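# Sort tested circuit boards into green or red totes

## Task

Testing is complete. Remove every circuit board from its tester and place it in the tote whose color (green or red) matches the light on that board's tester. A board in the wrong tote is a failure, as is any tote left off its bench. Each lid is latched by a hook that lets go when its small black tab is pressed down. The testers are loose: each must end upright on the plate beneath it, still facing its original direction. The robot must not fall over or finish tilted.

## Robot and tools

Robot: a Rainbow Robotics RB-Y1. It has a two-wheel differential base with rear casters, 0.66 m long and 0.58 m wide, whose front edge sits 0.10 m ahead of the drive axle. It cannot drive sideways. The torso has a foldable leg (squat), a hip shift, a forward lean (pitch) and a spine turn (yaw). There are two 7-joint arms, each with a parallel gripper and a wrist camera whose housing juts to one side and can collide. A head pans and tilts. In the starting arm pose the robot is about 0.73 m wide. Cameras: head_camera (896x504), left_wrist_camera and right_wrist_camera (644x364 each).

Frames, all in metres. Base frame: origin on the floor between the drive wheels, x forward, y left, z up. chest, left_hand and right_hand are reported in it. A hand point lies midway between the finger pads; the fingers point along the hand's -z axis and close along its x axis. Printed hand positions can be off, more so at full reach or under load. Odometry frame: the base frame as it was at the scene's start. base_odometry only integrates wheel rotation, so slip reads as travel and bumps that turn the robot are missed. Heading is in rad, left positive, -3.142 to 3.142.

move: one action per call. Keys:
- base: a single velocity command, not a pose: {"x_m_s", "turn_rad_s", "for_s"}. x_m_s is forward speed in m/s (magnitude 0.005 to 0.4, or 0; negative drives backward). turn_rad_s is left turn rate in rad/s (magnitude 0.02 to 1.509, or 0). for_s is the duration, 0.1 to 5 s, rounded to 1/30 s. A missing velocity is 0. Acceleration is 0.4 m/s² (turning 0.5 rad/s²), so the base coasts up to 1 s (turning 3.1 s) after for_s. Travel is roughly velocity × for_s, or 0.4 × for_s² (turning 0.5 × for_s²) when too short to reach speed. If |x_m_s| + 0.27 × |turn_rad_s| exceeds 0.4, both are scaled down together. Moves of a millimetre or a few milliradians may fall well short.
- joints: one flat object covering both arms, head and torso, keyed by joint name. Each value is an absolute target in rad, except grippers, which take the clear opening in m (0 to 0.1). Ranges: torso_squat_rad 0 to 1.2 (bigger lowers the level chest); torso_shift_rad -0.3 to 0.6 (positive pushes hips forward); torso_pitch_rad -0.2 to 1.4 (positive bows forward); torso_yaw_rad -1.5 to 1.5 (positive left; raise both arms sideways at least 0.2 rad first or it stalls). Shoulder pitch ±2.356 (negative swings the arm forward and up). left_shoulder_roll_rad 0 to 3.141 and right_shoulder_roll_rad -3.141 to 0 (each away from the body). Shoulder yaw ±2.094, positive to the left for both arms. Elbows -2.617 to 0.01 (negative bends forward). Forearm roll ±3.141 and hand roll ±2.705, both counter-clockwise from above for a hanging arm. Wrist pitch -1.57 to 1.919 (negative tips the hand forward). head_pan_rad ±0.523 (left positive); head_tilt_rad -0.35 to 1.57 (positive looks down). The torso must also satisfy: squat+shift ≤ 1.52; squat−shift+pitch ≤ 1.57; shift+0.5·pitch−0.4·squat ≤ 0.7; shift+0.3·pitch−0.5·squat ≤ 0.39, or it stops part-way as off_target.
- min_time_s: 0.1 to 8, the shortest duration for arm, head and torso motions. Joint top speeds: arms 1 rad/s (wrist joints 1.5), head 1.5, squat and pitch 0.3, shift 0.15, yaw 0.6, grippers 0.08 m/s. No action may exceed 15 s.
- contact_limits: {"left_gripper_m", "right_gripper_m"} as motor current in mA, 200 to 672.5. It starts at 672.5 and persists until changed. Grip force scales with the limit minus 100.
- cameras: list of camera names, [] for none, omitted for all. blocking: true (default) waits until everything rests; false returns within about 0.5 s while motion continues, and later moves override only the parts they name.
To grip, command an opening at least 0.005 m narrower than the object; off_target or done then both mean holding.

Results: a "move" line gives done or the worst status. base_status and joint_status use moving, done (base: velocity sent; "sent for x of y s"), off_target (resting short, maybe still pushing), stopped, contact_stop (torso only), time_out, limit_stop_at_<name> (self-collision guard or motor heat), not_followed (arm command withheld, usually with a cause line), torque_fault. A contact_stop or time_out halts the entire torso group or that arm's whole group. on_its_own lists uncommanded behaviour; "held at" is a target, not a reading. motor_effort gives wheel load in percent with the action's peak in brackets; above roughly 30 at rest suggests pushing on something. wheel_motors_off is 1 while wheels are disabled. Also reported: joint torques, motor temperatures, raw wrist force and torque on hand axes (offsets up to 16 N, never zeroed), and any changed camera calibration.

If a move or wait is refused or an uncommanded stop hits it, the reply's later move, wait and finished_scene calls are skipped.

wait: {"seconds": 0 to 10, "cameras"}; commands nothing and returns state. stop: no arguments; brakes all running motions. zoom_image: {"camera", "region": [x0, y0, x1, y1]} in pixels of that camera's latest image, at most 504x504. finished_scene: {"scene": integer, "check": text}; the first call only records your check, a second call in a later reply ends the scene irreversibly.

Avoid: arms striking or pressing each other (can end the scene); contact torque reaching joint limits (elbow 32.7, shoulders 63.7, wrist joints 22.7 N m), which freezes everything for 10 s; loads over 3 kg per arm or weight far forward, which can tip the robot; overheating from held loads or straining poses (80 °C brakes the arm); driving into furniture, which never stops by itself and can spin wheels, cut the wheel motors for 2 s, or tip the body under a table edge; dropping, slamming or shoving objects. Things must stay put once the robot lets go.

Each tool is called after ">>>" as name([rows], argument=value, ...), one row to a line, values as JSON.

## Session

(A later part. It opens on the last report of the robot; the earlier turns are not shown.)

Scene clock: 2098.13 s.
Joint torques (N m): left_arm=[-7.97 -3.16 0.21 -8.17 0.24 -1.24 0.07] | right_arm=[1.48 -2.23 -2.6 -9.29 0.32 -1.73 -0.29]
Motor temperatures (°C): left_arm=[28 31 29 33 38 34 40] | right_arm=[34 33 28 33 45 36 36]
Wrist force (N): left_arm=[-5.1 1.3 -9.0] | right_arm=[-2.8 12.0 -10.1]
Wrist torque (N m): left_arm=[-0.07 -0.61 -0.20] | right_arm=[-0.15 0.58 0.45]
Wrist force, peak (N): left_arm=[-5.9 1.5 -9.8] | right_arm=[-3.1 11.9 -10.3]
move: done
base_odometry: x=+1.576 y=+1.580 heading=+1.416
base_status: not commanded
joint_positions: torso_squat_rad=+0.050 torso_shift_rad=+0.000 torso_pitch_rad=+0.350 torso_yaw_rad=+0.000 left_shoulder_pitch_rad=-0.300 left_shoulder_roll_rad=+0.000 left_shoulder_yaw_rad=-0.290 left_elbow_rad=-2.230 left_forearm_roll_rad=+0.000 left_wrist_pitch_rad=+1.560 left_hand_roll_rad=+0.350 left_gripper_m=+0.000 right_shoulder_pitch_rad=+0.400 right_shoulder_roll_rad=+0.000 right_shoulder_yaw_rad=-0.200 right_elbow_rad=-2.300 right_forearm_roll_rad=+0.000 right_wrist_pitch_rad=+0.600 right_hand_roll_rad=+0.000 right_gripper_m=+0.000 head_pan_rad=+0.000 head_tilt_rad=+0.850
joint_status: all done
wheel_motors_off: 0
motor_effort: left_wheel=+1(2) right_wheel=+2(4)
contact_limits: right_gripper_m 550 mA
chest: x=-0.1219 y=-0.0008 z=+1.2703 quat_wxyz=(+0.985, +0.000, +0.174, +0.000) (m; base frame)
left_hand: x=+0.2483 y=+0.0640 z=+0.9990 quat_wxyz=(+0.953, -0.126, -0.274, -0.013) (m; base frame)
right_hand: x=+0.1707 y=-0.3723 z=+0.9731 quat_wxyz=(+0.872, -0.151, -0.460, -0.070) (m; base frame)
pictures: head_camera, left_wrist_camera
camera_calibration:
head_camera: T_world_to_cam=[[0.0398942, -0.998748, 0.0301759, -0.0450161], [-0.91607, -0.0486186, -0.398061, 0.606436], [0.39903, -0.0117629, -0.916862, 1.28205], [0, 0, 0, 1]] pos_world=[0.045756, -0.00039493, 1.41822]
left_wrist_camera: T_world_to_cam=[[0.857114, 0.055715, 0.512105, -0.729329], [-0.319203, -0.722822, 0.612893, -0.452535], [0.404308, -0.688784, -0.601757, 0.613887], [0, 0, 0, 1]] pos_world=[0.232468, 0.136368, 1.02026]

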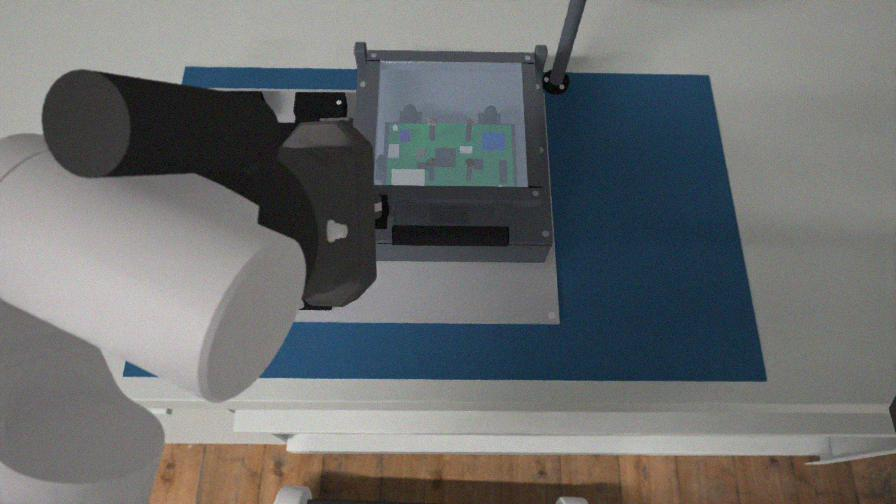

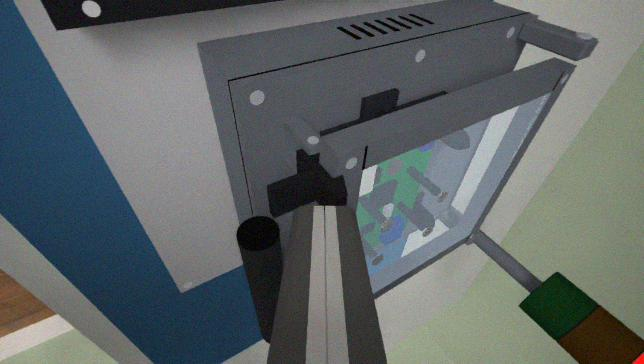

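>>> move(joints={"left_elbow_rad":-2.12,"left_wrist_pitch_rad":1.51}, cameras=["left_wrist_camera"])

>>> move(joints={"right_shoulder_pitch_rad":0.3,"right_shoulder_yaw_rad":0.46,"right_elbow_rad":-1.835,"right_wrist_pitch_rad":-0.075}, cameras=["right_wrist_camera"])

>>> move(joints={"right_shoulder_pitch_rad":0.13,"right_shoulder_yaw_rad":0.41,"right_elbow_rad":-1.775,"right_wrist_pitch_rad":-0.02}, cameras=["right_wrist_camera","left_wrist_camera"])

Scene clock: 2104.83 s.
Joint torques (N m): left_arm=[0.52 -1.53 -0.24 14.99 0.71 -2.12 0.04] | right_arm=[1.55 -2.38 -2.52 -9.37 0.37 -1.71 -0.28]
Motor temperatures (°C): left_arm=[28 31 29 33 38 34 40] | right_arm=[34 33 28 33 45 36 36]
Wrist force (N): left_arm=[-6.2 3.6 97.7] | right_arm=[-3.2 11.6 -10.3]
Wrist torque (N m): left_arm=[0.21 0.13 -0.22] | right_arm=[-0.12 0.55 0.45]
Wrist force, peak (N): left_arm=[-9.5 3.6 113.9] | right_arm=[-3.3 12.5 -10.7]
move: done
base_odometry: x=+1.576 y=+1.580 heading=+1.417
base_status: not commanded
joint_positions: torso_squat_rad=+0.050 torso_shift_rad=-0.002 torso_pitch_rad=+0.347 torso_yaw_rad=+0.001 left_shoulder_pitch_rad=-0.302 left_shoulder_roll_rad=+0.000 left_shoulder_yaw_rad=-0.290 left_elbow_rad=-2.126 left_forearm_roll_rad=+0.000 left_wrist_pitch_rad=+1.510 left_hand_roll_rad=+0.350 left_gripper_m=+0.000 right_shoulder_pitch_rad=+0.400 right_shoulder_roll_rad=+0.000 right_shoulder_yaw_rad=-0.200 right_elbow_rad=-2.300 right_forearm_roll_rad=+0.000 right_wrist_pitch_rad=+0.600 right_hand_roll_rad=+0.000 right_gripper_m=+0.000 head_pan_rad=+0.000 head_tilt_rad=+0.850
joint_status: all done
wheel_motors_off: 0
motor_effort: left_wheel=+17(20) right_wheel=+10(14)
contact_limits: right_gripper_m 550 mA
chest: x=-0.1240 y=-0.0006 z=+1.2706 quat_wxyz=(+0.985, +0.000, +0.172, +0.000) (m; base frame)
left_hand: x=+0.2480 y=+0.0625 z=+0.9701 quat_wxyz=(+0.960, -0.117, -0.252, -0.014) (m; base frame)
right_hand: x=+0.1698 y=-0.3720 z=+0.9745 quat_wxyz=(+0.871, -0.151, -0.462, -0.070) (m; base frame)
pictures: left_wrist_camera
camera_calibration:
left_wrist_camera: T_world_to_cam=[[0.879301, 0.0439402, 0.474236, -0.682252], [-0.293308, -0.734544, 0.611894, -0.440674], [0.375234, -0.677136, -0.632998, 0.632381], [0, 0, 0, 1]] pos_world=[0.233361, 0.134492, 0.99349]

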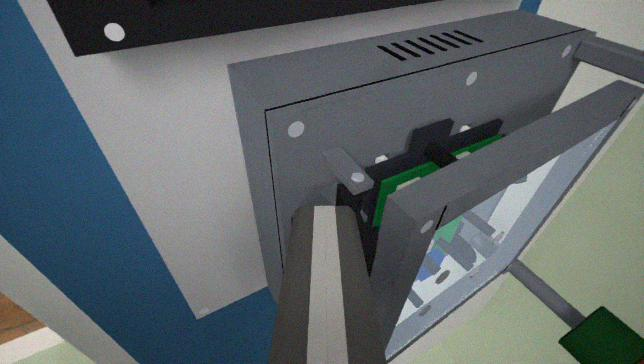

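Scene clock: 2106.13 s.
Joint torques (N m): left_arm=[0.44 -1.39 -0.5 14.96 0.45 -2.12 0.11] | right_arm=[-0.61 4.42 1.4 -8.44 -0.04 -1.72 -0.33]
Motor temperatures (°C): left_arm=[28 31 29 33 38 34 40] | right_arm=[34 33 28 33 45 36 36]
Wrist force (N): left_arm=[-5.4 3.2 93.2] | right_arm=[-3.6 9.3 -8.2]
Wrist torque (N m): left_arm=[0.17 0.08 -0.21] | right_arm=[-0.01 0.51 0.46]
Wrist force, peak (N): left_arm=[-6.7 3.8 98.5] | right_arm=[-3.1 11.5 -9.7]
move: done
base_odometry: x=+1.576 y=+1.580 heading=+1.417
base_status: not commanded
joint_positions: torso_squat_rad=+0.050 torso_shift_rad=-0.002 torso_pitch_rad=+0.347 torso_yaw_rad=+0.001 left_shoulder_pitch_rad=-0.302 left_shoulder_roll_rad=+0.000 left_shoulder_yaw_rad=-0.290 left_elbow_rad=-2.126 left_forearm_roll_rad=+0.000 left_wrist_pitch_rad=+1.510 left_hand_roll_rad=+0.350 left_gripper_m=+0.000 right_shoulder_pitch_rad=+0.300 right_shoulder_roll_rad=+0.000 right_shoulder_yaw_rad=+0.460 right_elbow_rad=-1.835 right_forearm_roll_rad=+0.000 right_wrist_pitch_rad=-0.075 right_hand_roll_rad=+0.000 right_gripper_m=+0.000 head_pan_rad=+0.000 head_tilt_rad=+0.850
joint_status: all done
wheel_motors_off: 0
motor_effort: left_wheel=+18(20) right_wheel=+10(11)
contact_limits: right_gripper_m 550 mA
chest: x=-0.1241 y=-0.0006 z=+1.2706 quat_wxyz=(+0.985, +0.000, +0.172, +0.000) (m; base frame)
left_hand: x=+0.2480 y=+0.0625 z=+0.9702 quat_wxyz=(+0.960, -0.117, -0.252, -0.014) (m; base frame)
right_hand: x=+0.1909 y=-0.0410 z=+0.9396 quat_wxyz=(+0.788, +0.173, -0.589, +0.046) (m; base frame)
pictures: right_wrist_camera
camera_calibration:
right_wrist_camera: T_world_to_cam=[[-0.290824, 0.155617, -0.944037, 0.951362], [-0.649951, 0.691944, 0.314288, -0.109702], [0.702129, 0.70498, -0.100091, 0.06062], [0, 0, 0, 1]] pos_world=[0.162815, -0.114876, 0.938666]

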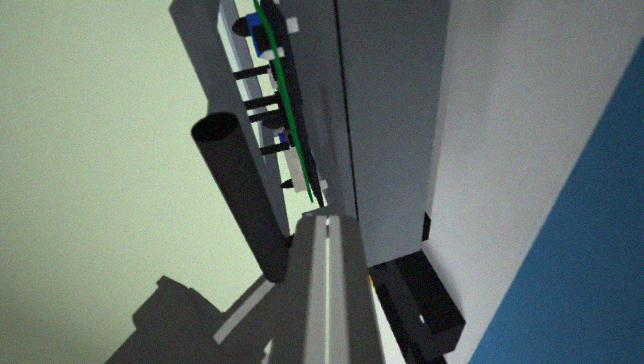

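Scene clock: 2106.93 s.
Joint torques (N m): left_arm=[0.9 -1.44 -0.49 15.21 0.48 -1.74 0.04] | right_arm=[-2.68 4.6 0.77 -8.88 0.02 -2.06 -0.27]
Motor temperatures (°C): left_arm=[28 31 29 33 38 34 40] | right_arm=[34 33 28 33 45 36 36]
Wrist force (N): left_arm=[-3.7 2.1 89.3] | right_arm=[-3.7 9.6 -7.9]
Wrist torque (N m): left_arm=[0.18 -0.01 -0.21] | right_arm=[-0.03 0.51 0.45]
Wrist force, peak (N): left_arm=[-5.1 1.1 96.6] | right_arm=[-8.5 9.9 -5.1]
move: done
base_odometry: x=+1.576 y=+1.580 heading=+1.417
base_status: not commanded
joint_positions: torso_squat_rad=+0.050 torso_shift_rad=-0.002 torso_pitch_rad=+0.347 torso_yaw_rad=+0.001 left_shoulder_pitch_rad=-0.302 left_shoulder_roll_rad=+0.000 left_shoulder_yaw_rad=-0.290 left_elbow_rad=-2.126 left_forearm_roll_rad=+0.000 left_wrist_pitch_rad=+1.510 left_hand_roll_rad=+0.350 left_gripper_m=+0.000 right_shoulder_pitch_rad=+0.130 right_shoulder_roll_rad=+0.000 right_shoulder_yaw_rad=+0.410 right_elbow_rad=-1.775 right_forearm_roll_rad=+0.000 right_wrist_pitch_rad=-0.020 right_hand_roll_rad=+0.000 right_gripper_m=+0.000 head_pan_rad=+0.000 head_tilt_rad=+0.850
joint_status: all done
wheel_motors_off: 0
motor_effort: left_wheel=+18(20) right_wheel=+9(11)
contact_limits: right_gripper_m 550 mA
chest: x=-0.1241 y=-0.0006 z=+1.2706 quat_wxyz=(+0.985, +0.000, +0.172, +0.000) (m; base frame)
left_hand: x=+0.2481 y=+0.0625 z=+0.9702 quat_wxyz=(+0.960, -0.117, -0.253, -0.014) (m; base frame)
right_hand: x=+0.2388 y=-0.0361 z=+0.9489 quat_wxyz=(+0.775, +0.166, -0.606, +0.076) (m; base frame)
pictures: left_wrist_camera, right_wrist_camera
camera_calibration:
left_wrist_camera: T_world_to_cam=[[0.87916, 0.0440115, 0.474489, -0.682563], [-0.293505, -0.734424, 0.611945, -0.440765], [0.375409, -0.677263, -0.632759, 0.632153], [0, 0, 0, 1]] pos_world=[0.2334, 0.134466, 0.993593]
right_wrist_camera: T_world_to_cam=[[-0.245791, 0.107756, -0.963315, 0.979127], [-0.68804, 0.680628, 0.251689, -0.0166868], [0.68278, 0.724662, -0.0931517, 0.0231951], [0, 0, 0, 1]] pos_world=[0.213342, -0.110958, 0.949568]

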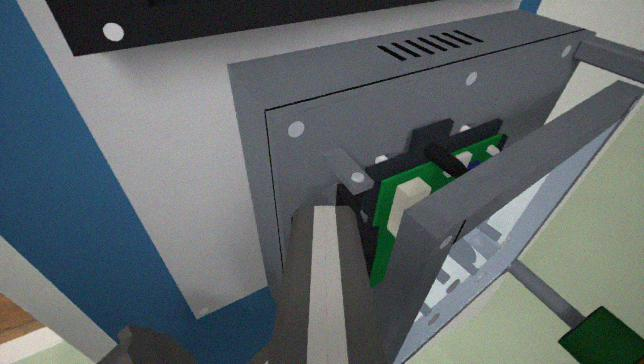

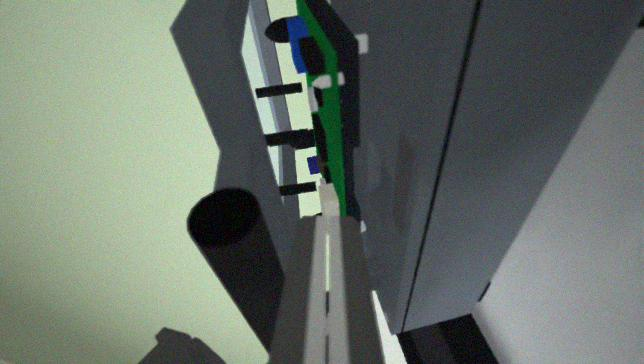

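>>> move(joints={"right_elbow_rad":-1.9}, cameras=["head_camera"])

>>> move(joints={"left_elbow_rad":-2.3}, cameras=[])

>>> move(joints={"left_shoulder_yaw_rad":0.1,"left_shoulder_roll_rad":0.1,"left_shoulder_pitch_rad":0}, cameras=["head_camera","right_wrist_camera"])

Scene clock: 2113.43 s.
Joint torques (N m): left_arm=[1.13 -1.29 -0.51 15.07 0.45 -1.77 0.07] | right_arm=[-3.87 4.6 0.91 -11.06 0.1 -2.94 -0.28]
Motor temperatures (°C): left_arm=[28 31 29 34 38 34 40] | right_arm=[34 33 28 33 45 36 36]
Wrist force (N): left_arm=[-3.9 2.1 92.8] | right_arm=[-7.7 9.6 -7.3]
Wrist torque (N m): left_arm=[0.15 0.07 -0.21] | right_arm=[-0.04 0.59 0.49]
Wrist force, peak (N): left_arm=[-4.1 1.8 93.6] | right_arm=[-10.2 10.5 -6.4]
move: done
base_odometry: x=+1.576 y=+1.580 heading=+1.417
base_status: not commanded
joint_positions: torso_squat_rad=+0.050 torso_shift_rad=-0.002 torso_pitch_rad=+0.347 torso_yaw_rad=+0.001 left_shoulder_pitch_rad=-0.302 left_shoulder_roll_rad=+0.000 left_shoulder_yaw_rad=-0.290 left_elbow_rad=-2.126 left_forearm_roll_rad=+0.000 left_wrist_pitch_rad=+1.510 left_hand_roll_rad=+0.350 left_gripper_m=+0.000 right_shoulder_pitch_rad=+0.130 right_shoulder_roll_rad=+0.000 right_shoulder_yaw_rad=+0.410 right_elbow_rad=-1.900 right_forearm_roll_rad=+0.000 right_wrist_pitch_rad=-0.020 right_hand_roll_rad=+0.000 right_gripper_m=+0.000 head_pan_rad=+0.000 head_tilt_rad=+0.850
joint_status: all done
wheel_motors_off: 0
motor_effort: left_wheel=+18(19) right_wheel=+8(10)
contact_limits: right_gripper_m 550 mA
chest: x=-0.1241 y=-0.0006 z=+1.2706 quat_wxyz=(+0.985, +0.000, +0.172, +0.000) (m; base frame)
left_hand: x=+0.2481 y=+0.0625 z=+0.9703 quat_wxyz=(+0.960, -0.117, -0.253, -0.014) (m; base frame)
right_hand: x=+0.2549 y=-0.0410 z=+1.0070 quat_wxyz=(+0.736, +0.170, -0.653, +0.066) (m; base frame)
pictures: head_camera
camera_calibration:
head_camera: T_world_to_cam=[[0.0403108, -0.998729, 0.0302701, -0.0448486], [-0.914662, -0.0490785, -0.40123, 0.608802], [0.402206, -0.011513, -0.915477, 1.28187], [0, 0, 0, 1]] pos_world=[0.0430794, -0.000154241, 1.41915]

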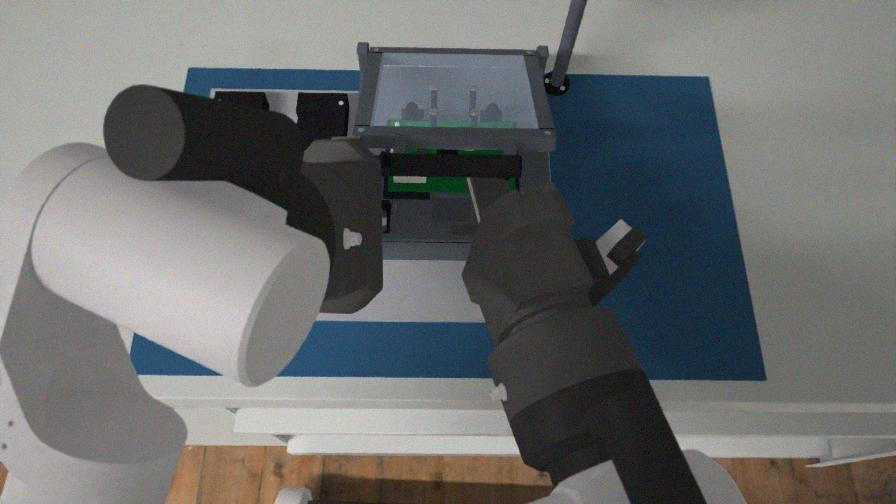

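Scene clock: 2114.20 s.
Joint torques (N m): left_arm=[-7.24 -1.77 -0.41 -7.53 0.27 -1.49 0.01] | right_arm=[-3.48 4.98 0.95 -9.49 0.03 -2.13 -0.28]
Motor temperatures (°C): left_arm=[28 31 29 34 38 34 40] | right_arm=[34 33 28 33 45 36 36]
Wrist force (N): left_arm=[-5.4 1.7 -8.3] | right_arm=[-4.0 9.6 -7.3]
Wrist torque (N m): left_arm=[-0.11 -0.61 -0.19] | right_arm=[-0.03 0.48 0.45]
Wrist force, peak (N): left_arm=[-4.6 2.6 83.2] | right_arm=[-7.1 9.5 -7.2]
move: done
base_odometry: x=+1.576 y=+1.580 heading=+1.417
base_status: not commanded
joint_positions: torso_squat_rad=+0.050 torso_shift_rad=+0.000 torso_pitch_rad=+0.350 torso_yaw_rad=+0.000 left_shoulder_pitch_rad=-0.300 left_shoulder_roll_rad=+0.000 left_shoulder_yaw_rad=-0.290 left_elbow_rad=-2.300 left_forearm_roll_rad=+0.000 left_wrist_pitch_rad=+1.510 left_hand_roll_rad=+0.350 left_gripper_m=+0.000 right_shoulder_pitch_rad=+0.130 right_shoulder_roll_rad=+0.000 right_shoulder_yaw_rad=+0.410 right_elbow_rad=-1.900 right_forearm_roll_rad=+0.000 right_wrist_pitch_rad=-0.020 right_hand_roll_rad=+0.000 right_gripper_m=+0.000 head_pan_rad=+0.000 head_tilt_rad=+0.850
joint_status: all done
wheel_motors_off: 0
motor_effort: left_wheel=+3(19) right_wheel=+3(9)
contact_limits: right_gripper_m 550 mA
chest: x=-0.1220 y=-0.0007 z=+1.2703 quat_wxyz=(+0.985, +0.000, +0.174, +0.000) (m; base frame)
left_hand: x=+0.2606 y=+0.0603 z=+1.0321 quat_wxyz=(+0.934, -0.146, -0.327, -0.012) (m; base frame)
right_hand: x=+0.2562 y=-0.0413 z=+1.0057 quat_wxyz=(+0.736, +0.170, -0.652, +0.065) (m; base frame)
pictures: none
No camera images: "cameras" was empty.

Scene clock: 2115.40 s.
Joint torques (N m): left_arm=[-4.6 2.73 0.68 -8.27 0.12 -0.99 0.03] | right_arm=[-3.45 4.62 0.72 -9.44 0.01 -2.21 -0.27]
Motor temperatures (°C): left_arm=[28 31 29 34 38 34 40] | right_arm=[34 33 28 33 45 36 36]
Wrist force (N): left_arm=[-4.2 0.4 -9.5] | right_arm=[-4.0 9.7 -7.3]
Wrist torque (N m): left_arm=[-0.02 -0.52 -0.21] | right_arm=[-0.05 0.50 0.46]
Wrist force, peak (N): left_arm=[-5.0 1.8 -9.8] | right_arm=[-3.9 10.1 -7.3]
move: done
base_odometry: x=+1.576 y=+1.580 heading=+1.417
base_status: not commanded
joint_positions: torso_squat_rad=+0.050 torso_shift_rad=+0.000 torso_pitch_rad=+0.350 torso_yaw_rad=+0.000 left_shoulder_pitch_rad=+0.000 left_shoulder_roll_rad=+0.100 left_shoulder_yaw_rad=+0.100 left_elbow_rad=-2.300 left_forearm_roll_rad=+0.000 left_wrist_pitch_rad=+1.510 left_hand_roll_rad=+0.350 left_gripper_m=+0.000 right_shoulder_pitch_rad=+0.130 right_shoulder_roll_rad=+0.000 right_shoulder_yaw_rad=+0.410 right_elbow_rad=-1.900 right_forearm_roll_rad=+0.000 right_wrist_pitch_rad=-0.020 right_hand_roll_rad=+0.000 right_gripper_m=+0.000 head_pan_rad=+0.000 head_tilt_rad=+0.850
joint_status: all done
wheel_motors_off: 0
motor_effort: left_wheel=+3(4) right_wheel=+3(5)
contact_limits: right_gripper_m 550 mA
chest: x=-0.1220 y=-0.0008 z=+1.2703 quat_wxyz=(+0.985, +0.000, +0.174, +0.000) (m; base frame)
left_hand: x=+0.1874 y=+0.2891 z=+0.9392 quat_wxyz=(+0.955, +0.030, -0.229, +0.184) (m; base frame)
right_hand: x=+0.2562 y=-0.0414 z=+1.0057 quat_wxyz=(+0.736, +0.170, -0.652, +0.065) (m; base frame)
pictures: head_camera, right_wrist_camera
camera_calibration:
head_camera: T_world_to_cam=[[0.0399317, -0.998747, 0.0301611, -0.0449954], [-0.915998, -0.0486492, -0.398222, 0.606581], [0.399191, -0.0117258, -0.916793, 1.28203], [0, 0, 0, 1]] pos_world=[0.0456481, -0.000396375, 1.41827]
right_wrist_camera: T_world_to_cam=[[-0.132943, 0.150291, -0.979662, 1.02796], [-0.699124, 0.686407, 0.200176, 0.0393723], [0.702532, 0.711518, 0.0138191, -0.0927379], [0, 0, 0, 1]] pos_world=[0.229338, -0.115535, 1.00046]

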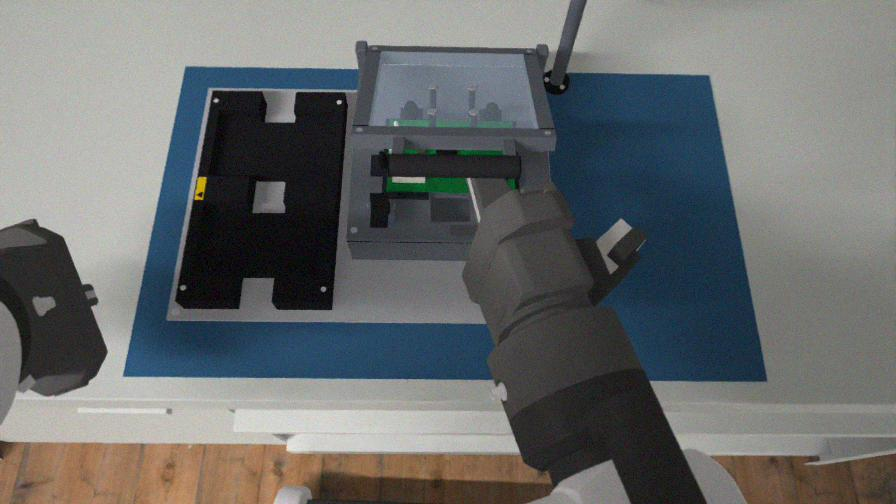

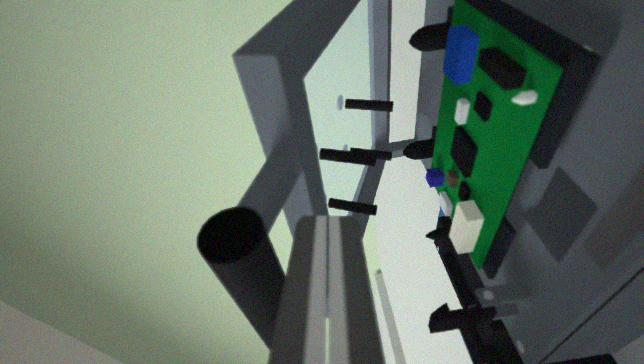

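Lid opening. Continue.

>>> move(joints={"right_shoulder_pitch_rad":0.02,"right_shoulder_yaw_rad":0.377,"right_elbow_rad":-2.01,"right_wrist_pitch_rad":0.14}, cameras=[])

>>> move(joints={"right_shoulder_pitch_rad":-0.1,"right_shoulder_yaw_rad":0.32,"right_elbow_rad":-1.96,"right_wrist_pitch_rad":0.19}, cameras=[])

>>> move(joints={"right_shoulder_pitch_rad":-0.23,"right_shoulder_yaw_rad":0.35,"right_elbow_rad":-1.88,"right_wrist_pitch_rad":0.2}, cameras=["head_camera","right_wrist_camera"])

Scene clock: 2123.07 s.
Joint torques (N m): left_arm=[-4.54 2.85 0.72 -8.32 0.05 -0.97 -0.02] | right_arm=[-5.15 4.9 0.56 -11.44 0.04 -3.2 -0.27]
Motor temperatures (°C): left_arm=[28 31 29 34 38 34 40] | right_arm=[34 33 28 33 45 36 36]
Wrist force (N): left_arm=[-4.3 0.4 -9.1] | right_arm=[-7.5 9.5 -6.9]
Wrist torque (N m): left_arm=[-0.03 -0.55 -0.20] | right_arm=[-0.07 0.54 0.47]
Wrist force, peak (N): left_arm=[-4.7 0.1 -9.6] | right_arm=[-8.2 10.0 -8.9]
move: done
base_odometry: x=+1.576 y=+1.580 heading=+1.417
base_status: not commanded
joint_positions: torso_squat_rad=+0.050 torso_shift_rad=+0.000 torso_pitch_rad=+0.350 torso_yaw_rad=+0.000 left_shoulder_pitch_rad=+0.000 left_shoulder_roll_rad=+0.100 left_shoulder_yaw_rad=+0.100 left_elbow_rad=-2.300 left_forearm_roll_rad=+0.000 left_wrist_pitch_rad=+1.510 left_hand_roll_rad=+0.350 left_gripper_m=+0.000 right_shoulder_pitch_rad=+0.020 right_shoulder_roll_rad=+0.000 right_shoulder_yaw_rad=+0.377 right_elbow_rad=-2.010 right_forearm_roll_rad=+0.000 right_wrist_pitch_rad=+0.140 right_hand_roll_rad=+0.000 right_gripper_m=+0.000 head_pan_rad=+0.000 head_tilt_rad=+0.850
joint_status: all done
wheel_motors_off: 0
motor_effort: left_wheel=+1(4) right_wheel=+3(5)
contact_limits: right_gripper_m 550 mA
chest: x=-0.1219 y=-0.0008 z=+1.2703 quat_wxyz=(+0.985, +0.000, +0.174, +0.000) (m; base frame)
left_hand: x=+0.1875 y=+0.2890 z=+0.9391 quat_wxyz=(+0.955, +0.030, -0.229, +0.184) (m; base frame)
right_hand: x=+0.2912 y=-0.0410 z=+1.0598 quat_wxyz=(+0.719, +0.166, -0.670, +0.080) (m; base frame)
pictures: none
No camera images: "cameras" was empty.

Scene clock: 2123.97 s.
Joint torques (N m): left_arm=[-4.18 2.68 0.68 -8.27 0.02 -0.99 0.13] | right_arm=[-1.09 2.34 -6.42 -1.32 0.29 2.41 -0.29]
Motor temperatures (°C): left_arm=[28 31 29 34 38 34 40] | right_arm=[34 33 28 33 45 36 36]
Wrist force (N): left_arm=[-4.2 0.2 -9.2] | right_arm=[13.4 24.5 6.7]
Wrist torque (N m): left_arm=[-0.02 -0.52 -0.20] | right_arm=[0.23 -0.06 0.61]
Wrist force, peak (N): left_arm=[-4.6 0.3 -9.7] | right_arm=[17.6 25.4 7.0]
move: done
base_odometry: x=+1.576 y=+1.580 heading=+1.417
base_status: not commanded
joint_positions: torso_squat_rad=+0.050 torso_shift_rad=-0.001 torso_pitch_rad=+0.349 torso_yaw_rad=+0.000 left_shoulder_pitch_rad=+0.000 left_shoulder_roll_rad=+0.100 left_shoulder_yaw_rad=+0.100 left_elbow_rad=-2.300 left_forearm_roll_rad=+0.000 left_wrist_pitch_rad=+1.510 left_hand_roll_rad=+0.350 left_gripper_m=+0.000 right_shoulder_pitch_rad=-0.101 right_shoulder_roll_rad=+0.001 right_shoulder_yaw_rad=+0.322 right_elbow_rad=-1.962 right_forearm_roll_rad=+0.000 right_wrist_pitch_rad=+0.189 right_hand_roll_rad=+0.000 right_gripper_m=+0.000 head_pan_rad=+0.000 head_tilt_rad=+0.850
joint_status: all done
wheel_motors_off: 0
motor_effort: left_wheel=+5(6) right_wheel=+5(7)
contact_limits: right_gripper_m 550 mA
chest: x=-0.1226 y=-0.0006 z=+1.2704 quat_wxyz=(+0.985, +0.000, +0.174, +0.000) (m; base frame)
left_hand: x=+0.1872 y=+0.2891 z=+0.9395 quat_wxyz=(+0.955, +0.030, -0.229, +0.184) (m; base frame)
right_hand: x=+0.3230 y=-0.0438 z=+1.0717 quat_wxyz=(+0.713, +0.151, -0.678, +0.093) (m; base frame)
pictures: none
No camera images: "cameras" was empty.

Scene clock: 2124.87 s.
Joint torques (N m): left_arm=[-4.31 2.7 0.82 -8.36 -0.02 -0.92 0.07] | right_arm=[-0.68 3.89 6.2 6.67 -0.52 6.66 -0.31]
Motor temperatures (°C): left_arm=[28 31 29 34 38 34 40] | right_arm=[34 33 28 33 45 36 36]
Wrist force (N): left_arm=[-4.5 0.2 -9.6] | right_arm=[28.9 0.3 16.1]
Wrist torque (N m): left_arm=[-0.03 -0.56 -0.20] | right_arm=[-0.57 -0.49 0.71]
Wrist force, peak (N): left_arm=[-4.7 0.1 -9.6] | right_arm=[28.8 -5.7 25.1]
move: done
base_odometry: x=+1.576 y=+1.580 heading=+1.416
base_status: not commanded
joint_positions: torso_squat_rad=+0.050 torso_shift_rad=-0.001 torso_pitch_rad=+0.348 torso_yaw_rad=+0.000 left_shoulder_pitch_rad=+0.000 left_shoulder_roll_rad=+0.100 left_shoulder_yaw_rad=+0.100 left_elbow_rad=-2.300 left_forearm_roll_rad=+0.000 left_wrist_pitch_rad=+1.510 left_hand_roll_rad=+0.350 left_gripper_m=+0.000 right_shoulder_pitch_rad=-0.232 right_shoulder_roll_rad=+0.000 right_shoulder_yaw_rad=+0.349 right_elbow_rad=-1.884 right_forearm_roll_rad=+0.000 right_wrist_pitch_rad=+0.198 right_hand_roll_rad=+0.000 right_gripper_m=+0.000 head_pan_rad=+0.000 head_tilt_rad=+0.850
joint_status: all done
wheel_motors_off: 0
motor_effort: left_wheel=-1(6) right_wheel=+13(14)
contact_limits: right_gripper_m 550 mA
chest: x=-0.1229 y=-0.0011 z=+1.2705 quat_wxyz=(+0.985, +0.001, +0.173, +0.000) (m; base frame)
left_hand: x=+0.1872 y=+0.2887 z=+0.9399 quat_wxyz=(+0.955, +0.030, -0.230, +0.184) (m; base frame)
right_hand: x=+0.3417 y=-0.0066 z=+1.0885 quat_wxyz=(+0.695, +0.170, -0.687, +0.126) (m; base frame)
pictures: head_camera, right_wrist_camera
camera_calibration:
head_camera: T_world_to_cam=[[0.0394822, -0.998774, 0.0298668, -0.044978], [-0.91545, -0.0481361, -0.399543, 0.607559], [0.400491, -0.0115667, -0.916228, 1.28196], [0, 0, 0, 1]] pos_world=[0.0445538, -0.000849313, 1.41865]
right_wrist_camera: T_world_to_cam=[[-0.0178738, 0.0831664, -0.996375, 1.09372], [-0.771519, 0.632706, 0.0666514, 0.22848], [0.635956, 0.769913, 0.0528556, -0.198035], [0, 0, 0, 1]] pos_world=[0.321767, -0.0830514, 1.08499]

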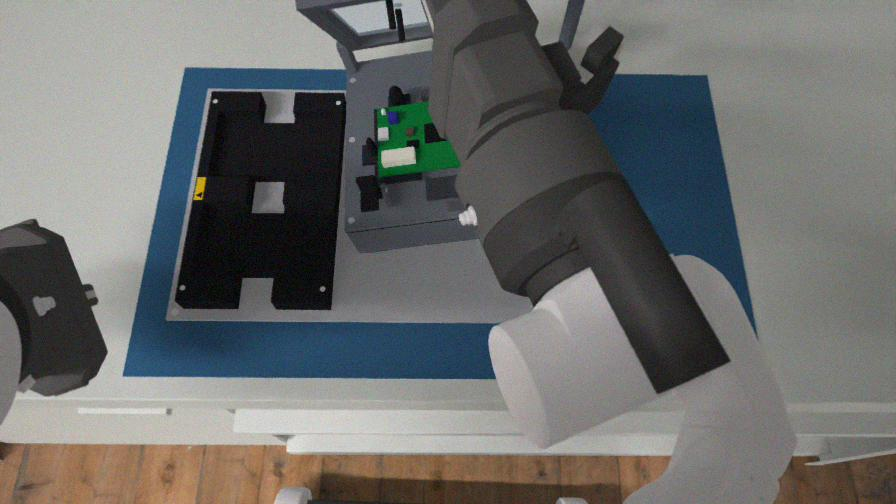

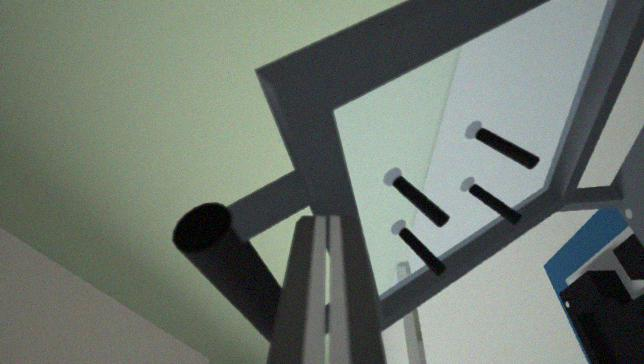

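>>> move(joints={"right_shoulder_pitch_rad":-0.2,"right_shoulder_yaw_rad":0.28,"right_elbow_rad":-1.9}, cameras=["head_camera"])

>>> move(joints={"right_shoulder_pitch_rad":-0.36,"right_shoulder_yaw_rad":0.25,"right_elbow_rad":-1.78}, min_time_s=1.5, cameras=["head_camera","right_wrist_camera"])

Scene clock: 2131.80 s.
Joint torques (N m): left_arm=[-4.29 2.64 1.26 -8.39 -0.05 -0.85 0.03] | right_arm=[-6.51 4.33 0.83 -6.98 -0.23 -0.66 -0.31]
Motor temperatures (°C): left_arm=[28 31 29 33 38 34 40] | right_arm=[34 33 28 33 45 36 36]
Wrist force (N): left_arm=[-4.4 0.0 -9.3] | right_arm=[0.7 10.4 -3.8]
Wrist torque (N m): left_arm=[0.00 -0.55 -0.20] | right_arm=[-0.09 0.36 0.47]
Wrist force, peak (N): left_arm=[-4.5 0.3 -9.7] | right_arm=[28.9 0.6 16.4]
move: done
base_odometry: x=+1.576 y=+1.580 heading=+1.416
base_status: not commanded
joint_positions: torso_squat_rad=+0.050 torso_shift_rad=+0.000 torso_pitch_rad=+0.349 torso_yaw_rad=+0.000 left_shoulder_pitch_rad=+0.000 left_shoulder_roll_rad=+0.100 left_shoulder_yaw_rad=+0.100 left_elbow_rad=-2.300 left_forearm_roll_rad=+0.000 left_wrist_pitch_rad=+1.510 left_hand_roll_rad=+0.350 left_gripper_m=+0.000 right_shoulder_pitch_rad=-0.201 right_shoulder_roll_rad=+0.000 right_shoulder_yaw_rad=+0.280 right_elbow_rad=-1.901 right_forearm_roll_rad=+0.000 right_wrist_pitch_rad=+0.200 right_hand_roll_rad=+0.000 right_gripper_m=+0.000 head_pan_rad=+0.000 head_tilt_rad=+0.850
joint_status: all done
wheel_motors_off: 0
motor_effort: left_wheel=+2(4) right_wheel=+8(12)
contact_limits: right_gripper_m 550 mA
chest: x=-0.1222 y=-0.0008 z=+1.2704 quat_wxyz=(+0.985, +0.000, +0.174, +0.000) (m; base frame)
left_hand: x=+0.1874 y=+0.2889 z=+0.9393 quat_wxyz=(+0.955, +0.030, -0.229, +0.184) (m; base frame)
right_hand: x=+0.3494 y=-0.0449 z=+1.0796 quat_wxyz=(+0.707, +0.141, -0.686, +0.100) (m; base frame)
pictures: head_camera
camera_calibration:
head_camera: T_world_to_cam=[[0.0398168, -0.998752, 0.0301495, -0.0450181], [-0.915851, -0.0485436, -0.398573, 0.60684], [0.399539, -0.0117426, -0.916641, 1.28201], [0, 0, 0, 1]] pos_world=[0.0453532, -0.000449481, 1.41837]

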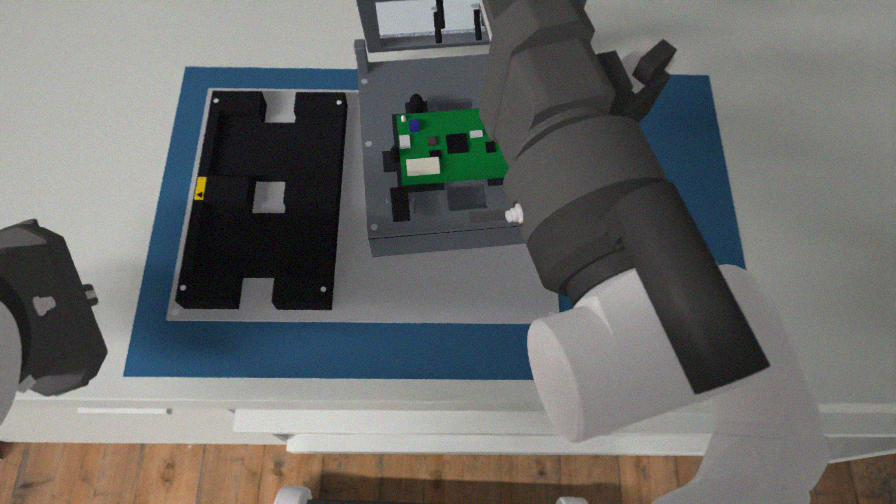

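Scene clock: 2133.60 s.
Joint torques (N m): left_arm=[-3.99 2.63 1.11 -8.36 0.06 -0.94 -0.01] | right_arm=[-10.39 3.97 -1.35 -6.48 -0.25 -0.92 -0.32]
Motor temperatures (°C): left_arm=[28 31 29 33 38 34 40] | right_arm=[34 33 28 33 45 36 36]
Wrist force (N): left_arm=[-4.1 0.4 -9.5] | right_arm=[1.5 11.5 -2.4]
Wrist torque (N m): left_arm=[-0.03 -0.51 -0.20] | right_arm=[-0.06 0.32 0.50]
Wrist force, peak (N): left_arm=[-4.4 0.0 -9.7] | right_arm=[18.4 5.7 9.9]
move: done
base_odometry: x=+1.576 y=+1.580 heading=+1.416
base_status: not commanded
joint_positions: torso_squat_rad=+0.050 torso_shift_rad=+0.000 torso_pitch_rad=+0.350 torso_yaw_rad=+0.000 left_shoulder_pitch_rad=+0.000 left_shoulder_roll_rad=+0.100 left_shoulder_yaw_rad=+0.100 left_elbow_rad=-2.300 left_forearm_roll_rad=+0.000 left_wrist_pitch_rad=+1.510 left_hand_roll_rad=+0.350 left_gripper_m=+0.000 right_shoulder_pitch_rad=-0.360 right_shoulder_roll_rad=+0.000 right_shoulder_yaw_rad=+0.250 right_elbow_rad=-1.781 right_forearm_roll_rad=+0.000 right_wrist_pitch_rad=+0.200 right_hand_roll_rad=+0.000 right_gripper_m=+0.000 head_pan_rad=+0.000 head_tilt_rad=+0.850
joint_status: all done
wheel_motors_off: 0
motor_effort: left_wheel=+2(3) right_wheel=+8(8)
contact_limits: right_gripper_m 550 mA
chest: x=-0.1221 y=-0.0008 z=+1.2703 quat_wxyz=(+0.985, +0.001, +0.174, +0.000) (m; base frame)
left_hand: x=+0.1875 y=+0.2889 z=+0.9393 quat_wxyz=(+0.955, +0.030, -0.229, +0.184) (m; base frame)
right_hand: x=+0.3854 y=-0.0276 z=+1.0932 quat_wxyz=(+0.694, +0.139, -0.696, +0.121) (m; base frame)
pictures: head_camera, right_wrist_camera
camera_calibration:
head_camera: T_world_to_cam=[[0.0398117, -0.998755, 0.030073, -0.044981], [-0.915915, -0.0485065, -0.39843, 0.60672], [0.399393, -0.0116822, -0.916706, 1.28203], [0, 0, 0, 1]] pos_world=[0.0454616, -0.000518187, 1.41833]
right_wrist_camera: T_world_to_cam=[[0.00640134, 0.0503211, -0.998713, 1.09321], [-0.738481, 0.673642, 0.0292087, 0.304473], [0.674244, 0.737343, 0.0414733, -0.213177], [0, 0, 0, 1]] pos_world=[0.361583, -0.102933, 1.09175]

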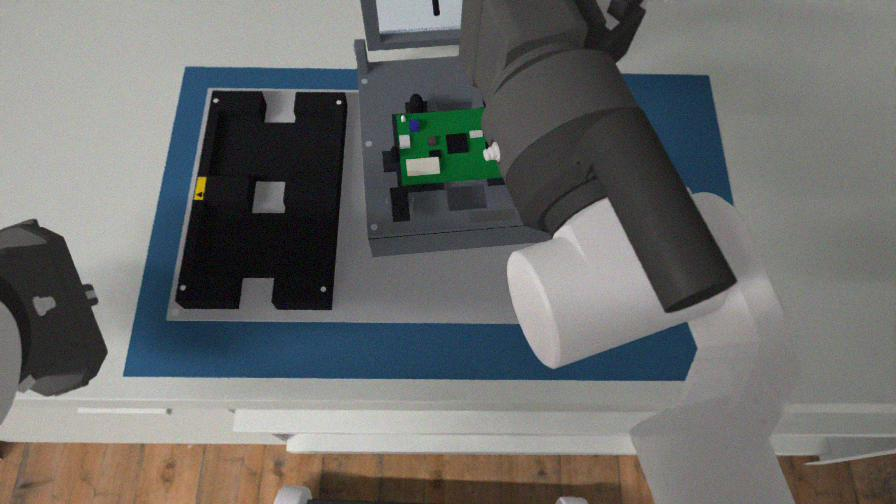

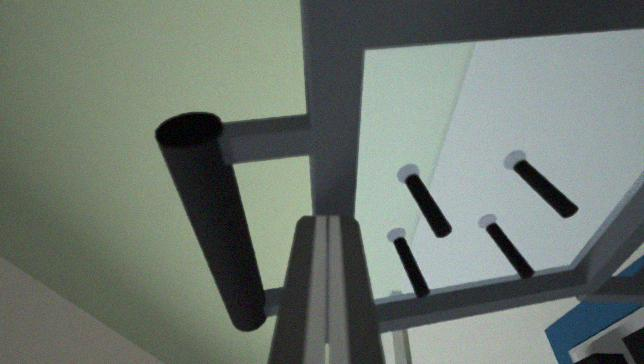

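>>> move(joints={"right_shoulder_pitch_rad":-0.48,"right_shoulder_yaw_rad":0.22,"right_elbow_rad":-1.67}, min_time_s=1.5, cameras=["head_camera","right_wrist_camera"])

Scene clock: 2145.40 s.
Joint torques (N m): left_arm=[-4.16 2.69 0.97 -8.37 -0.03 -0.87 0] | right_arm=[-14.2 3.64 -2.07 -8.84 -0.1 -1.65 -0.32]
Motor temperatures (°C): left_arm=[28 31 29 33 38 34 40] | right_arm=[34 33 28 33 45 36 36]
Wrist force (N): left_arm=[-4.2 0.1 -9.6] | right_arm=[-3.9 11.6 -4.9]
Wrist torque (N m): left_arm=[-0.01 -0.53 -0.20] | right_arm=[-0.11 0.47 0.43]
Wrist force, peak (N): left_arm=[-4.5 0.3 -9.7] | right_arm=[3.4 15.5 -2.6]
move: done
base_odometry: x=+1.576 y=+1.580 heading=+1.416
base_status: not commanded
joint_positions: torso_squat_rad=+0.050 torso_shift_rad=+0.000 torso_pitch_rad=+0.350 torso_yaw_rad=+0.000 left_shoulder_pitch_rad=+0.000 left_shoulder_roll_rad=+0.100 left_shoulder_yaw_rad=+0.100 left_elbow_rad=-2.300 left_forearm_roll_rad=+0.000 left_wrist_pitch_rad=+1.510 left_hand_roll_rad=+0.350 left_gripper_m=+0.000 right_shoulder_pitch_rad=-0.480 right_shoulder_roll_rad=+0.000 right_shoulder_yaw_rad=+0.220 right_elbow_rad=-1.670 right_forearm_roll_rad=+0.000 right_wrist_pitch_rad=+0.200 right_hand_roll_rad=+0.000 right_gripper_m=+0.000 head_pan_rad=+0.000 head_tilt_rad=+0.850
joint_status: all done
wheel_motors_off: 0
motor_effort: left_wheel=+3(3) right_wheel=+8(9)
contact_limits: right_gripper_m 550 mA
chest: x=-0.1221 y=-0.0008 z=+1.2703 quat_wxyz=(+0.985, +0.000, +0.174, +0.000) (m; base frame)
left_hand: x=+0.1875 y=+0.2889 z=+0.9393 quat_wxyz=(+0.955, +0.030, -0.229, +0.184) (m; base frame)
right_hand: x=+0.4139 y=-0.0180 z=+1.0974 quat_wxyz=(+0.692, +0.133, -0.696, +0.134) (m; base frame)
pictures: head_camera, right_wrist_camera
camera_calibration:
head_camera: T_world_to_cam=[[0.0398361, -0.998752, 0.0301145, -0.0449975], [-0.915917, -0.0485454, -0.398421, 0.606717], [0.399386, -0.0117108, -0.916708, 1.28203], [0, 0, 0, 1]] pos_world=[0.045471, -0.000474484, 1.41833]
right_wrist_camera: T_world_to_cam=[[0.0144462, 0.0250425, -0.999582, 1.09391], [-0.74511, 0.666915, 0.00593963, 0.347093], [0.666785, 0.744713, 0.0282938, -0.22189], [0, 0, 0, 1]] pos_world=[0.390773, -0.0936315, 1.09767]

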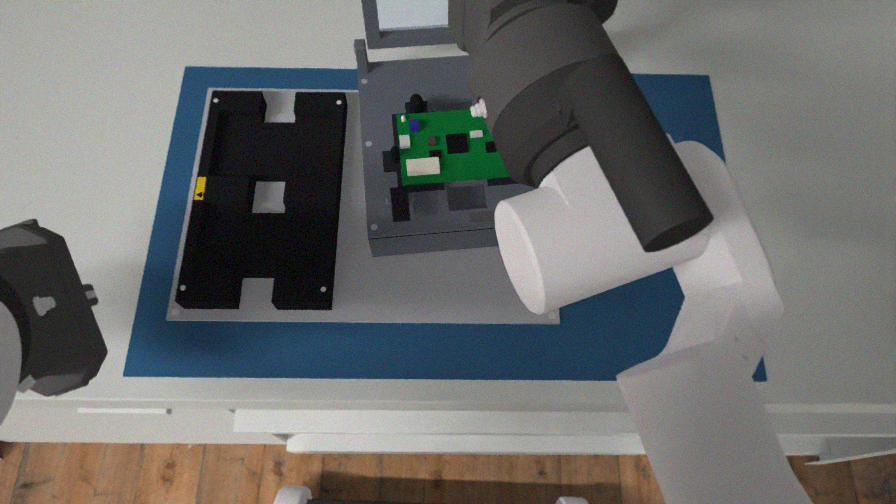

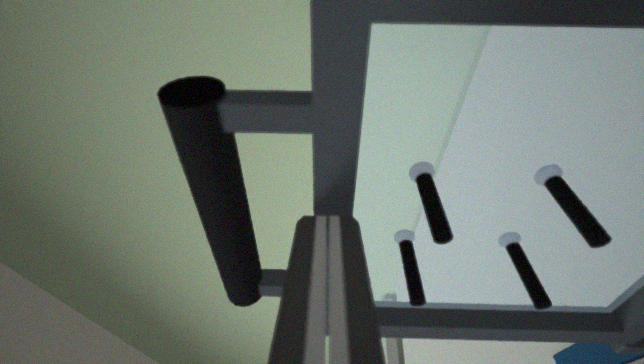

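>>> move(joints={"right_shoulder_pitch_rad":-0.53,"right_elbow_rad":-1.62}, min_time_s=1.2, cameras=["head_camera"])

>>> move(joints={"right_shoulder_pitch_rad":-0.36,"right_elbow_rad":-1.78}, cameras=[])

>>> move(joints={"right_shoulder_pitch_rad":0.02,"right_elbow_rad":-2.05,"right_shoulder_yaw_rad":0.3,"right_wrist_pitch_rad":0.14}, cameras=[])

>>> move(joints={"right_shoulder_pitch_rad":0.3,"right_shoulder_yaw_rad":-0.2,"right_elbow_rad":-2.3,"right_wrist_pitch_rad":0.6,"left_shoulder_pitch_rad":0.5,"left_shoulder_roll_rad":0.3,"left_elbow_rad":-2.5,"left_wrist_pitch_rad":0.6}, cameras=[])

>>> move(joints={"torso_pitch_rad":0.22}, cameras=["head_camera"])

Scene clock: 2156.87 s.
Joint torques (N m): left_arm=[-4.03 2.86 0.99 -8.43 0.06 -0.92 0.1] | right_arm=[-15.1 3.39 -1.68 -8.86 -0.12 -1.79 -0.3]
Motor temperatures (°C): left_arm=[28 31 29 33 38 34 40] | right_arm=[35 33 28 33 45 36 36]
Wrist force (N): left_arm=[-4.4 0.0 -9.5] | right_arm=[-4.0 10.5 -4.5]
Wrist torque (N m): left_arm=[0.01 -0.54 -0.20] | right_arm=[-0.11 0.49 0.44]
Wrist force, peak (N): left_arm=[-4.4 0.4 -9.8] | right_arm=[-3.9 11.8 -5.0]
move: done
base_odometry: x=+1.576 y=+1.580 heading=+1.416
base_status: not commanded
joint_positions: torso_squat_rad=+0.050 torso_shift_rad=+0.000 torso_pitch_rad=+0.350 torso_yaw_rad=+0.000 left_shoulder_pitch_rad=+0.000 left_shoulder_roll_rad=+0.100 left_shoulder_yaw_rad=+0.100 left_elbow_rad=-2.300 left_forearm_roll_rad=+0.000 left_wrist_pitch_rad=+1.510 left_hand_roll_rad=+0.350 left_gripper_m=+0.000 right_shoulder_pitch_rad=-0.530 right_shoulder_roll_rad=+0.000 right_shoulder_yaw_rad=+0.220 right_elbow_rad=-1.620 right_forearm_roll_rad=+0.000 right_wrist_pitch_rad=+0.200 right_hand_roll_rad=+0.000 right_gripper_m=+0.000 head_pan_rad=+0.000 head_tilt_rad=+0.850
joint_status: all done
wheel_motors_off: 0
motor_effort: left_wheel=+2(3) right_wheel=+8(9)
contact_limits: right_gripper_m 550 mA
chest: x=-0.1221 y=-0.0008 z=+1.2703 quat_wxyz=(+0.985, +0.000, +0.174, +0.000) (m; base frame)
left_hand: x=+0.1875 y=+0.2889 z=+0.9393 quat_wxyz=(+0.955, +0.030, -0.229, +0.184) (m; base frame)
right_hand: x=+0.4233 y=-0.0082 z=+1.0983 quat_wxyz=(+0.692, +0.134, -0.695, +0.144) (m; base frame)
pictures: head_camera
camera_calibration:
head_camera: T_world_to_cam=[[0.0398359, -0.998752, 0.030114, -0.0449972], [-0.91592, -0.0485449, -0.398414, 0.60671], [0.399379, -0.0117108, -0.916711, 1.28203], [0, 0, 0, 1]] pos_world=[0.0454745, -0.000474789, 1.41833]

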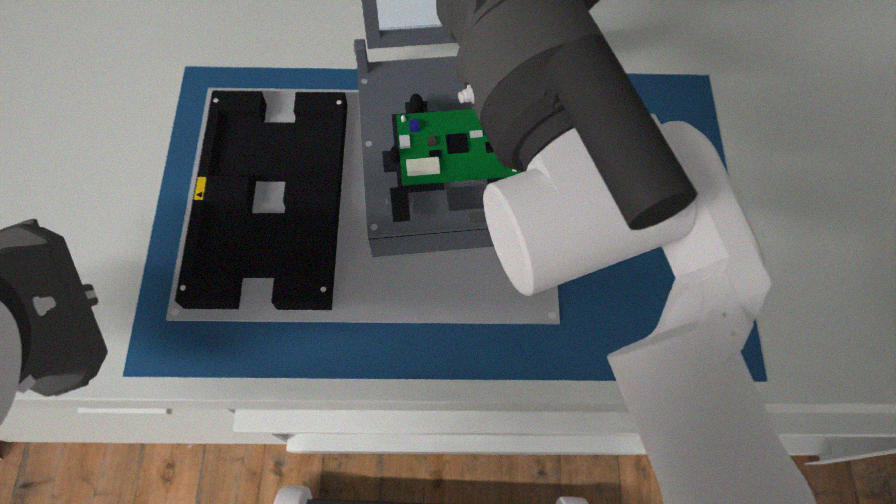

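Scene clock: 2157.63 s.
Joint torques (N m): left_arm=[-3.81 2.55 1 -8.34 0.04 -0.91 0.12] | right_arm=[-11.17 3.73 -0.34 -10.03 -0.1 -2.03 -0.27]
Motor temperatures (°C): left_arm=[28 31 29 33 38 34 40] | right_arm=[35 33 28 33 45 36 36]
Wrist force (N): left_arm=[-4.4 0.0 -9.5] | right_arm=[-3.9 10.3 -6.6]
Wrist torque (N m): left_arm=[0.01 -0.55 -0.21] | right_arm=[-0.08 0.52 0.44]
Wrist force, peak (N): left_arm=[-4.5 0.1 -9.7] | right_arm=[-4.4 11.0 -7.2]
move: done
base_odometry: x=+1.576 y=+1.580 heading=+1.416
base_status: not commanded
joint_positions: torso_squat_rad=+0.050 torso_shift_rad=+0.000 torso_pitch_rad=+0.350 torso_yaw_rad=+0.000 left_shoulder_pitch_rad=+0.000 left_shoulder_roll_rad=+0.100 left_shoulder_yaw_rad=+0.100 left_elbow_rad=-2.300 left_forearm_roll_rad=+0.000 left_wrist_pitch_rad=+1.510 left_hand_roll_rad=+0.350 left_gripper_m=+0.000 right_shoulder_pitch_rad=-0.360 right_shoulder_roll_rad=+0.000 right_shoulder_yaw_rad=+0.220 right_elbow_rad=-1.780 right_forearm_roll_rad=+0.000 right_wrist_pitch_rad=+0.200 right_hand_roll_rad=+0.000 right_gripper_m=+0.000 head_pan_rad=+0.000 head_tilt_rad=+0.850
joint_status: all done
wheel_motors_off: 0
motor_effort: left_wheel=+1(3) right_wheel=+7(8)
contact_limits: right_gripper_m 550 mA
chest: x=-0.1220 y=-0.0008 z=+1.2703 quat_wxyz=(+0.985, +0.000, +0.174, +0.000) (m; base frame)
left_hand: x=+0.1875 y=+0.2890 z=+0.9392 quat_wxyz=(+0.955, +0.030, -0.229, +0.184) (m; base frame)
right_hand: x=+0.3910 y=-0.0422 z=+1.0921 quat_wxyz=(+0.697, +0.129, -0.697, +0.111) (m; base frame)
pictures: none
No camera images: "cameras" was empty.

Scene clock: 2158.67 s.
Joint torques (N m): left_arm=[-4.05 2.82 0.96 -8.34 -0.04 -0.91 0.01] | right_arm=[-5.5 3.69 1.36 -9.93 -0.24 -2.18 -0.3]
Motor temperatures (°C): left_arm=[28 31 29 33 38 34 40] | right_arm=[35 33 28 33 45 36 36]
Wrist force (N): left_arm=[-4.4 0.2 -9.5] | right_arm=[-4.1 10.1 -6.6]
Wrist torque (N m): left_arm=[0.00 -0.55 -0.21] | right_arm=[-0.09 0.48 0.44]
Wrist force, peak (N): left_arm=[-4.3 0.1 -9.8] | right_arm=[-4.3 10.6 -7.1]
move: done
base_odometry: x=+1.576 y=+1.580 heading=+1.416
base_status: not commanded
joint_positions: torso_squat_rad=+0.050 torso_shift_rad=+0.000 torso_pitch_rad=+0.350 torso_yaw_rad=+0.000 left_shoulder_pitch_rad=+0.000 left_shoulder_roll_rad=+0.100 left_shoulder_yaw_rad=+0.100 left_elbow_rad=-2.300 left_forearm_roll_rad=+0.000 left_wrist_pitch_rad=+1.510 left_hand_roll_rad=+0.350 left_gripper_m=+0.000 right_shoulder_pitch_rad=+0.020 right_shoulder_roll_rad=+0.000 right_shoulder_yaw_rad=+0.300 right_elbow_rad=-2.050 right_forearm_roll_rad=+0.000 right_wrist_pitch_rad=+0.140 right_hand_roll_rad=+0.000 right_gripper_m=+0.000 head_pan_rad=+0.000 head_tilt_rad=+0.850
joint_status: all done
wheel_motors_off: 0
motor_effort: left_wheel=+2(3) right_wheel=+5(7)
contact_limits: right_gripper_m 550 mA
chest: x=-0.1220 y=-0.0008 z=+1.2703 quat_wxyz=(+0.985, +0.000, +0.174, +0.000) (m; base frame)
left_hand: x=+0.1875 y=+0.2890 z=+0.9392 quat_wxyz=(+0.955, +0.030, -0.229, +0.184) (m; base frame)
right_hand: x=+0.3038 y=-0.0792 z=+1.0750 quat_wxyz=(+0.710, +0.133, -0.689, +0.061) (m; base frame)
pictures: none
No camera images: "cameras" was empty.

Scene clock: 2159.90 s.
Joint torques (N m): left_arm=[2 4.57 3.66 -9.08 -0.15 -1.37 0.05] | right_arm=[-0.48 -2.31 -1.81 -9.66 0.05 -2.08 -0.27]
Motor temperatures (°C): left_arm=[28 31 29 33 38 34 40] | right_arm=[35 33 28 33 45 36 36]
Wrist force (N): left_arm=[-7.2 -0.3 -6.7] | right_arm=[-3.4 11.6 -9.5]
Wrist torque (N m): left_arm=[0.01 -0.75 -0.19] | right_arm=[-0.14 0.55 0.46]
Wrist force, peak (N): left_arm=[-5.5 -1.0 -9.8] | right_arm=[-3.2 12.4 -9.8]
move: done
base_odometry: x=+1.576 y=+1.580 heading=+1.416
base_status: not commanded
joint_positions: torso_squat_rad=+0.050 torso_shift_rad=+0.000 torso_pitch_rad=+0.350 torso_yaw_rad=+0.000 left_shoulder_pitch_rad=+0.500 left_shoulder_roll_rad=+0.300 left_shoulder_yaw_rad=+0.100 left_elbow_rad=-2.500 left_forearm_roll_rad=+0.000 left_wrist_pitch_rad=+0.600 left_hand_roll_rad=+0.350 left_gripper_m=+0.000 right_shoulder_pitch_rad=+0.300 right_shoulder_roll_rad=+0.000 right_shoulder_yaw_rad=-0.200 right_elbow_rad=-2.300 right_forearm_roll_rad=+0.000 right_wrist_pitch_rad=+0.600 right_hand_roll_rad=+0.000 right_gripper_m=+0.000 head_pan_rad=+0.000 head_tilt_rad=+0.850
joint_status: all done
wheel_motors_off: 0
motor_effort: left_wheel=+2(3) right_wheel=+5(7)
contact_limits: right_gripper_m 550 mA
chest: x=-0.1220 y=-0.0008 z=+1.2703 quat_wxyz=(+0.985, +0.000, +0.174, +0.000) (m; base frame)
left_hand: x=+0.1828 y=+0.3336 z=+1.0411 quat_wxyz=(+0.851, +0.066, -0.519, +0.049) (m; base frame)
right_hand: x=+0.2091 y=-0.3590 z=+0.9982 quat_wxyz=(+0.851, -0.135, -0.502, -0.066) (m; base frame)
pictures: none
No camera images: "cameras" was empty.

Scene clock: 2161.10 s.
Joint torques (N m): left_arm=[0.35 4.87 3.55 -9.05 -0.23 -1.41 0.08] | right_arm=[-3.02 -2.3 -1.58 -9.65 0.08 -2.17 -0.28]
Motor temperatures (°C): left_arm=[28 31 29 33 38 34 40] | right_arm=[35 33 28 33 45 36 36]
Wrist force (N): left_arm=[-7.5 -0.1 -5.9] | right_arm=[-3.7 11.5 -8.9]
Wrist torque (N m): left_arm=[-0.04 -0.78 -0.17] | right_arm=[-0.14 0.53 0.47]
Wrist force, peak (N): left_arm=[-7.6 -0.2 -6.6] | right_arm=[-3.6 12.0 -9.6]
move: done
base_odometry: x=+1.576 y=+1.580 heading=+1.416
base_status: not commanded
joint_positions: torso_squat_rad=+0.050 torso_shift_rad=+0.000 torso_pitch_rad=+0.220 torso_yaw_rad=+0.000 left_shoulder_pitch_rad=+0.500 left_shoulder_roll_rad=+0.300 left_shoulder_yaw_rad=+0.100 left_elbow_rad=-2.500 left_forearm_roll_rad=+0.000 left_wrist_pitch_rad=+0.600 left_hand_roll_rad=+0.350 left_gripper_m=+0.000 right_shoulder_pitch_rad=+0.300 right_shoulder_roll_rad=+0.000 right_shoulder_yaw_rad=-0.200 right_elbow_rad=-2.300 right_forearm_roll_rad=+0.000 right_wrist_pitch_rad=+0.600 right_hand_roll_rad=+0.000 right_gripper_m=+0.000 head_pan_rad=+0.000 head_tilt_rad=+0.850
joint_status: all done
wheel_motors_off: 0
motor_effort: left_wheel=+1(3) right_wheel=+4(6)
contact_limits: right_gripper_m 550 mA
chest: x=-0.1606 y=-0.0008 z=+1.2816 quat_wxyz=(+0.994, +0.000, +0.110, +0.000) (m; base frame)
left_hand: x=+0.1714 y=+0.3336 z=+1.0939 quat_wxyz=(+0.815, +0.063, -0.574, +0.053) (m; base frame)
right_hand: x=+0.2030 y=-0.3591 z=+1.0547 quat_wxyz=(+0.817, -0.130, -0.557, -0.075) (m; base frame)
pictures: head_camera
camera_calibration:
head_camera: T_world_to_cam=[[0.0355737, -0.998752, 0.0350678, -0.0507938], [-0.856672, -0.0485454, -0.513572, 0.733093], [0.514633, -0.0117719, -0.85733, 1.25012], [0, 0, 0, 1]] pos_world=[-0.0135241, -0.000425756, 1.45004]

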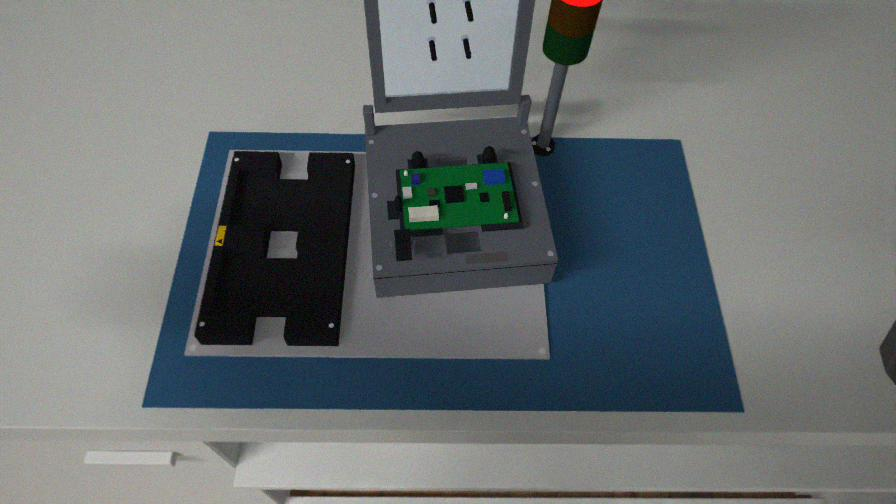

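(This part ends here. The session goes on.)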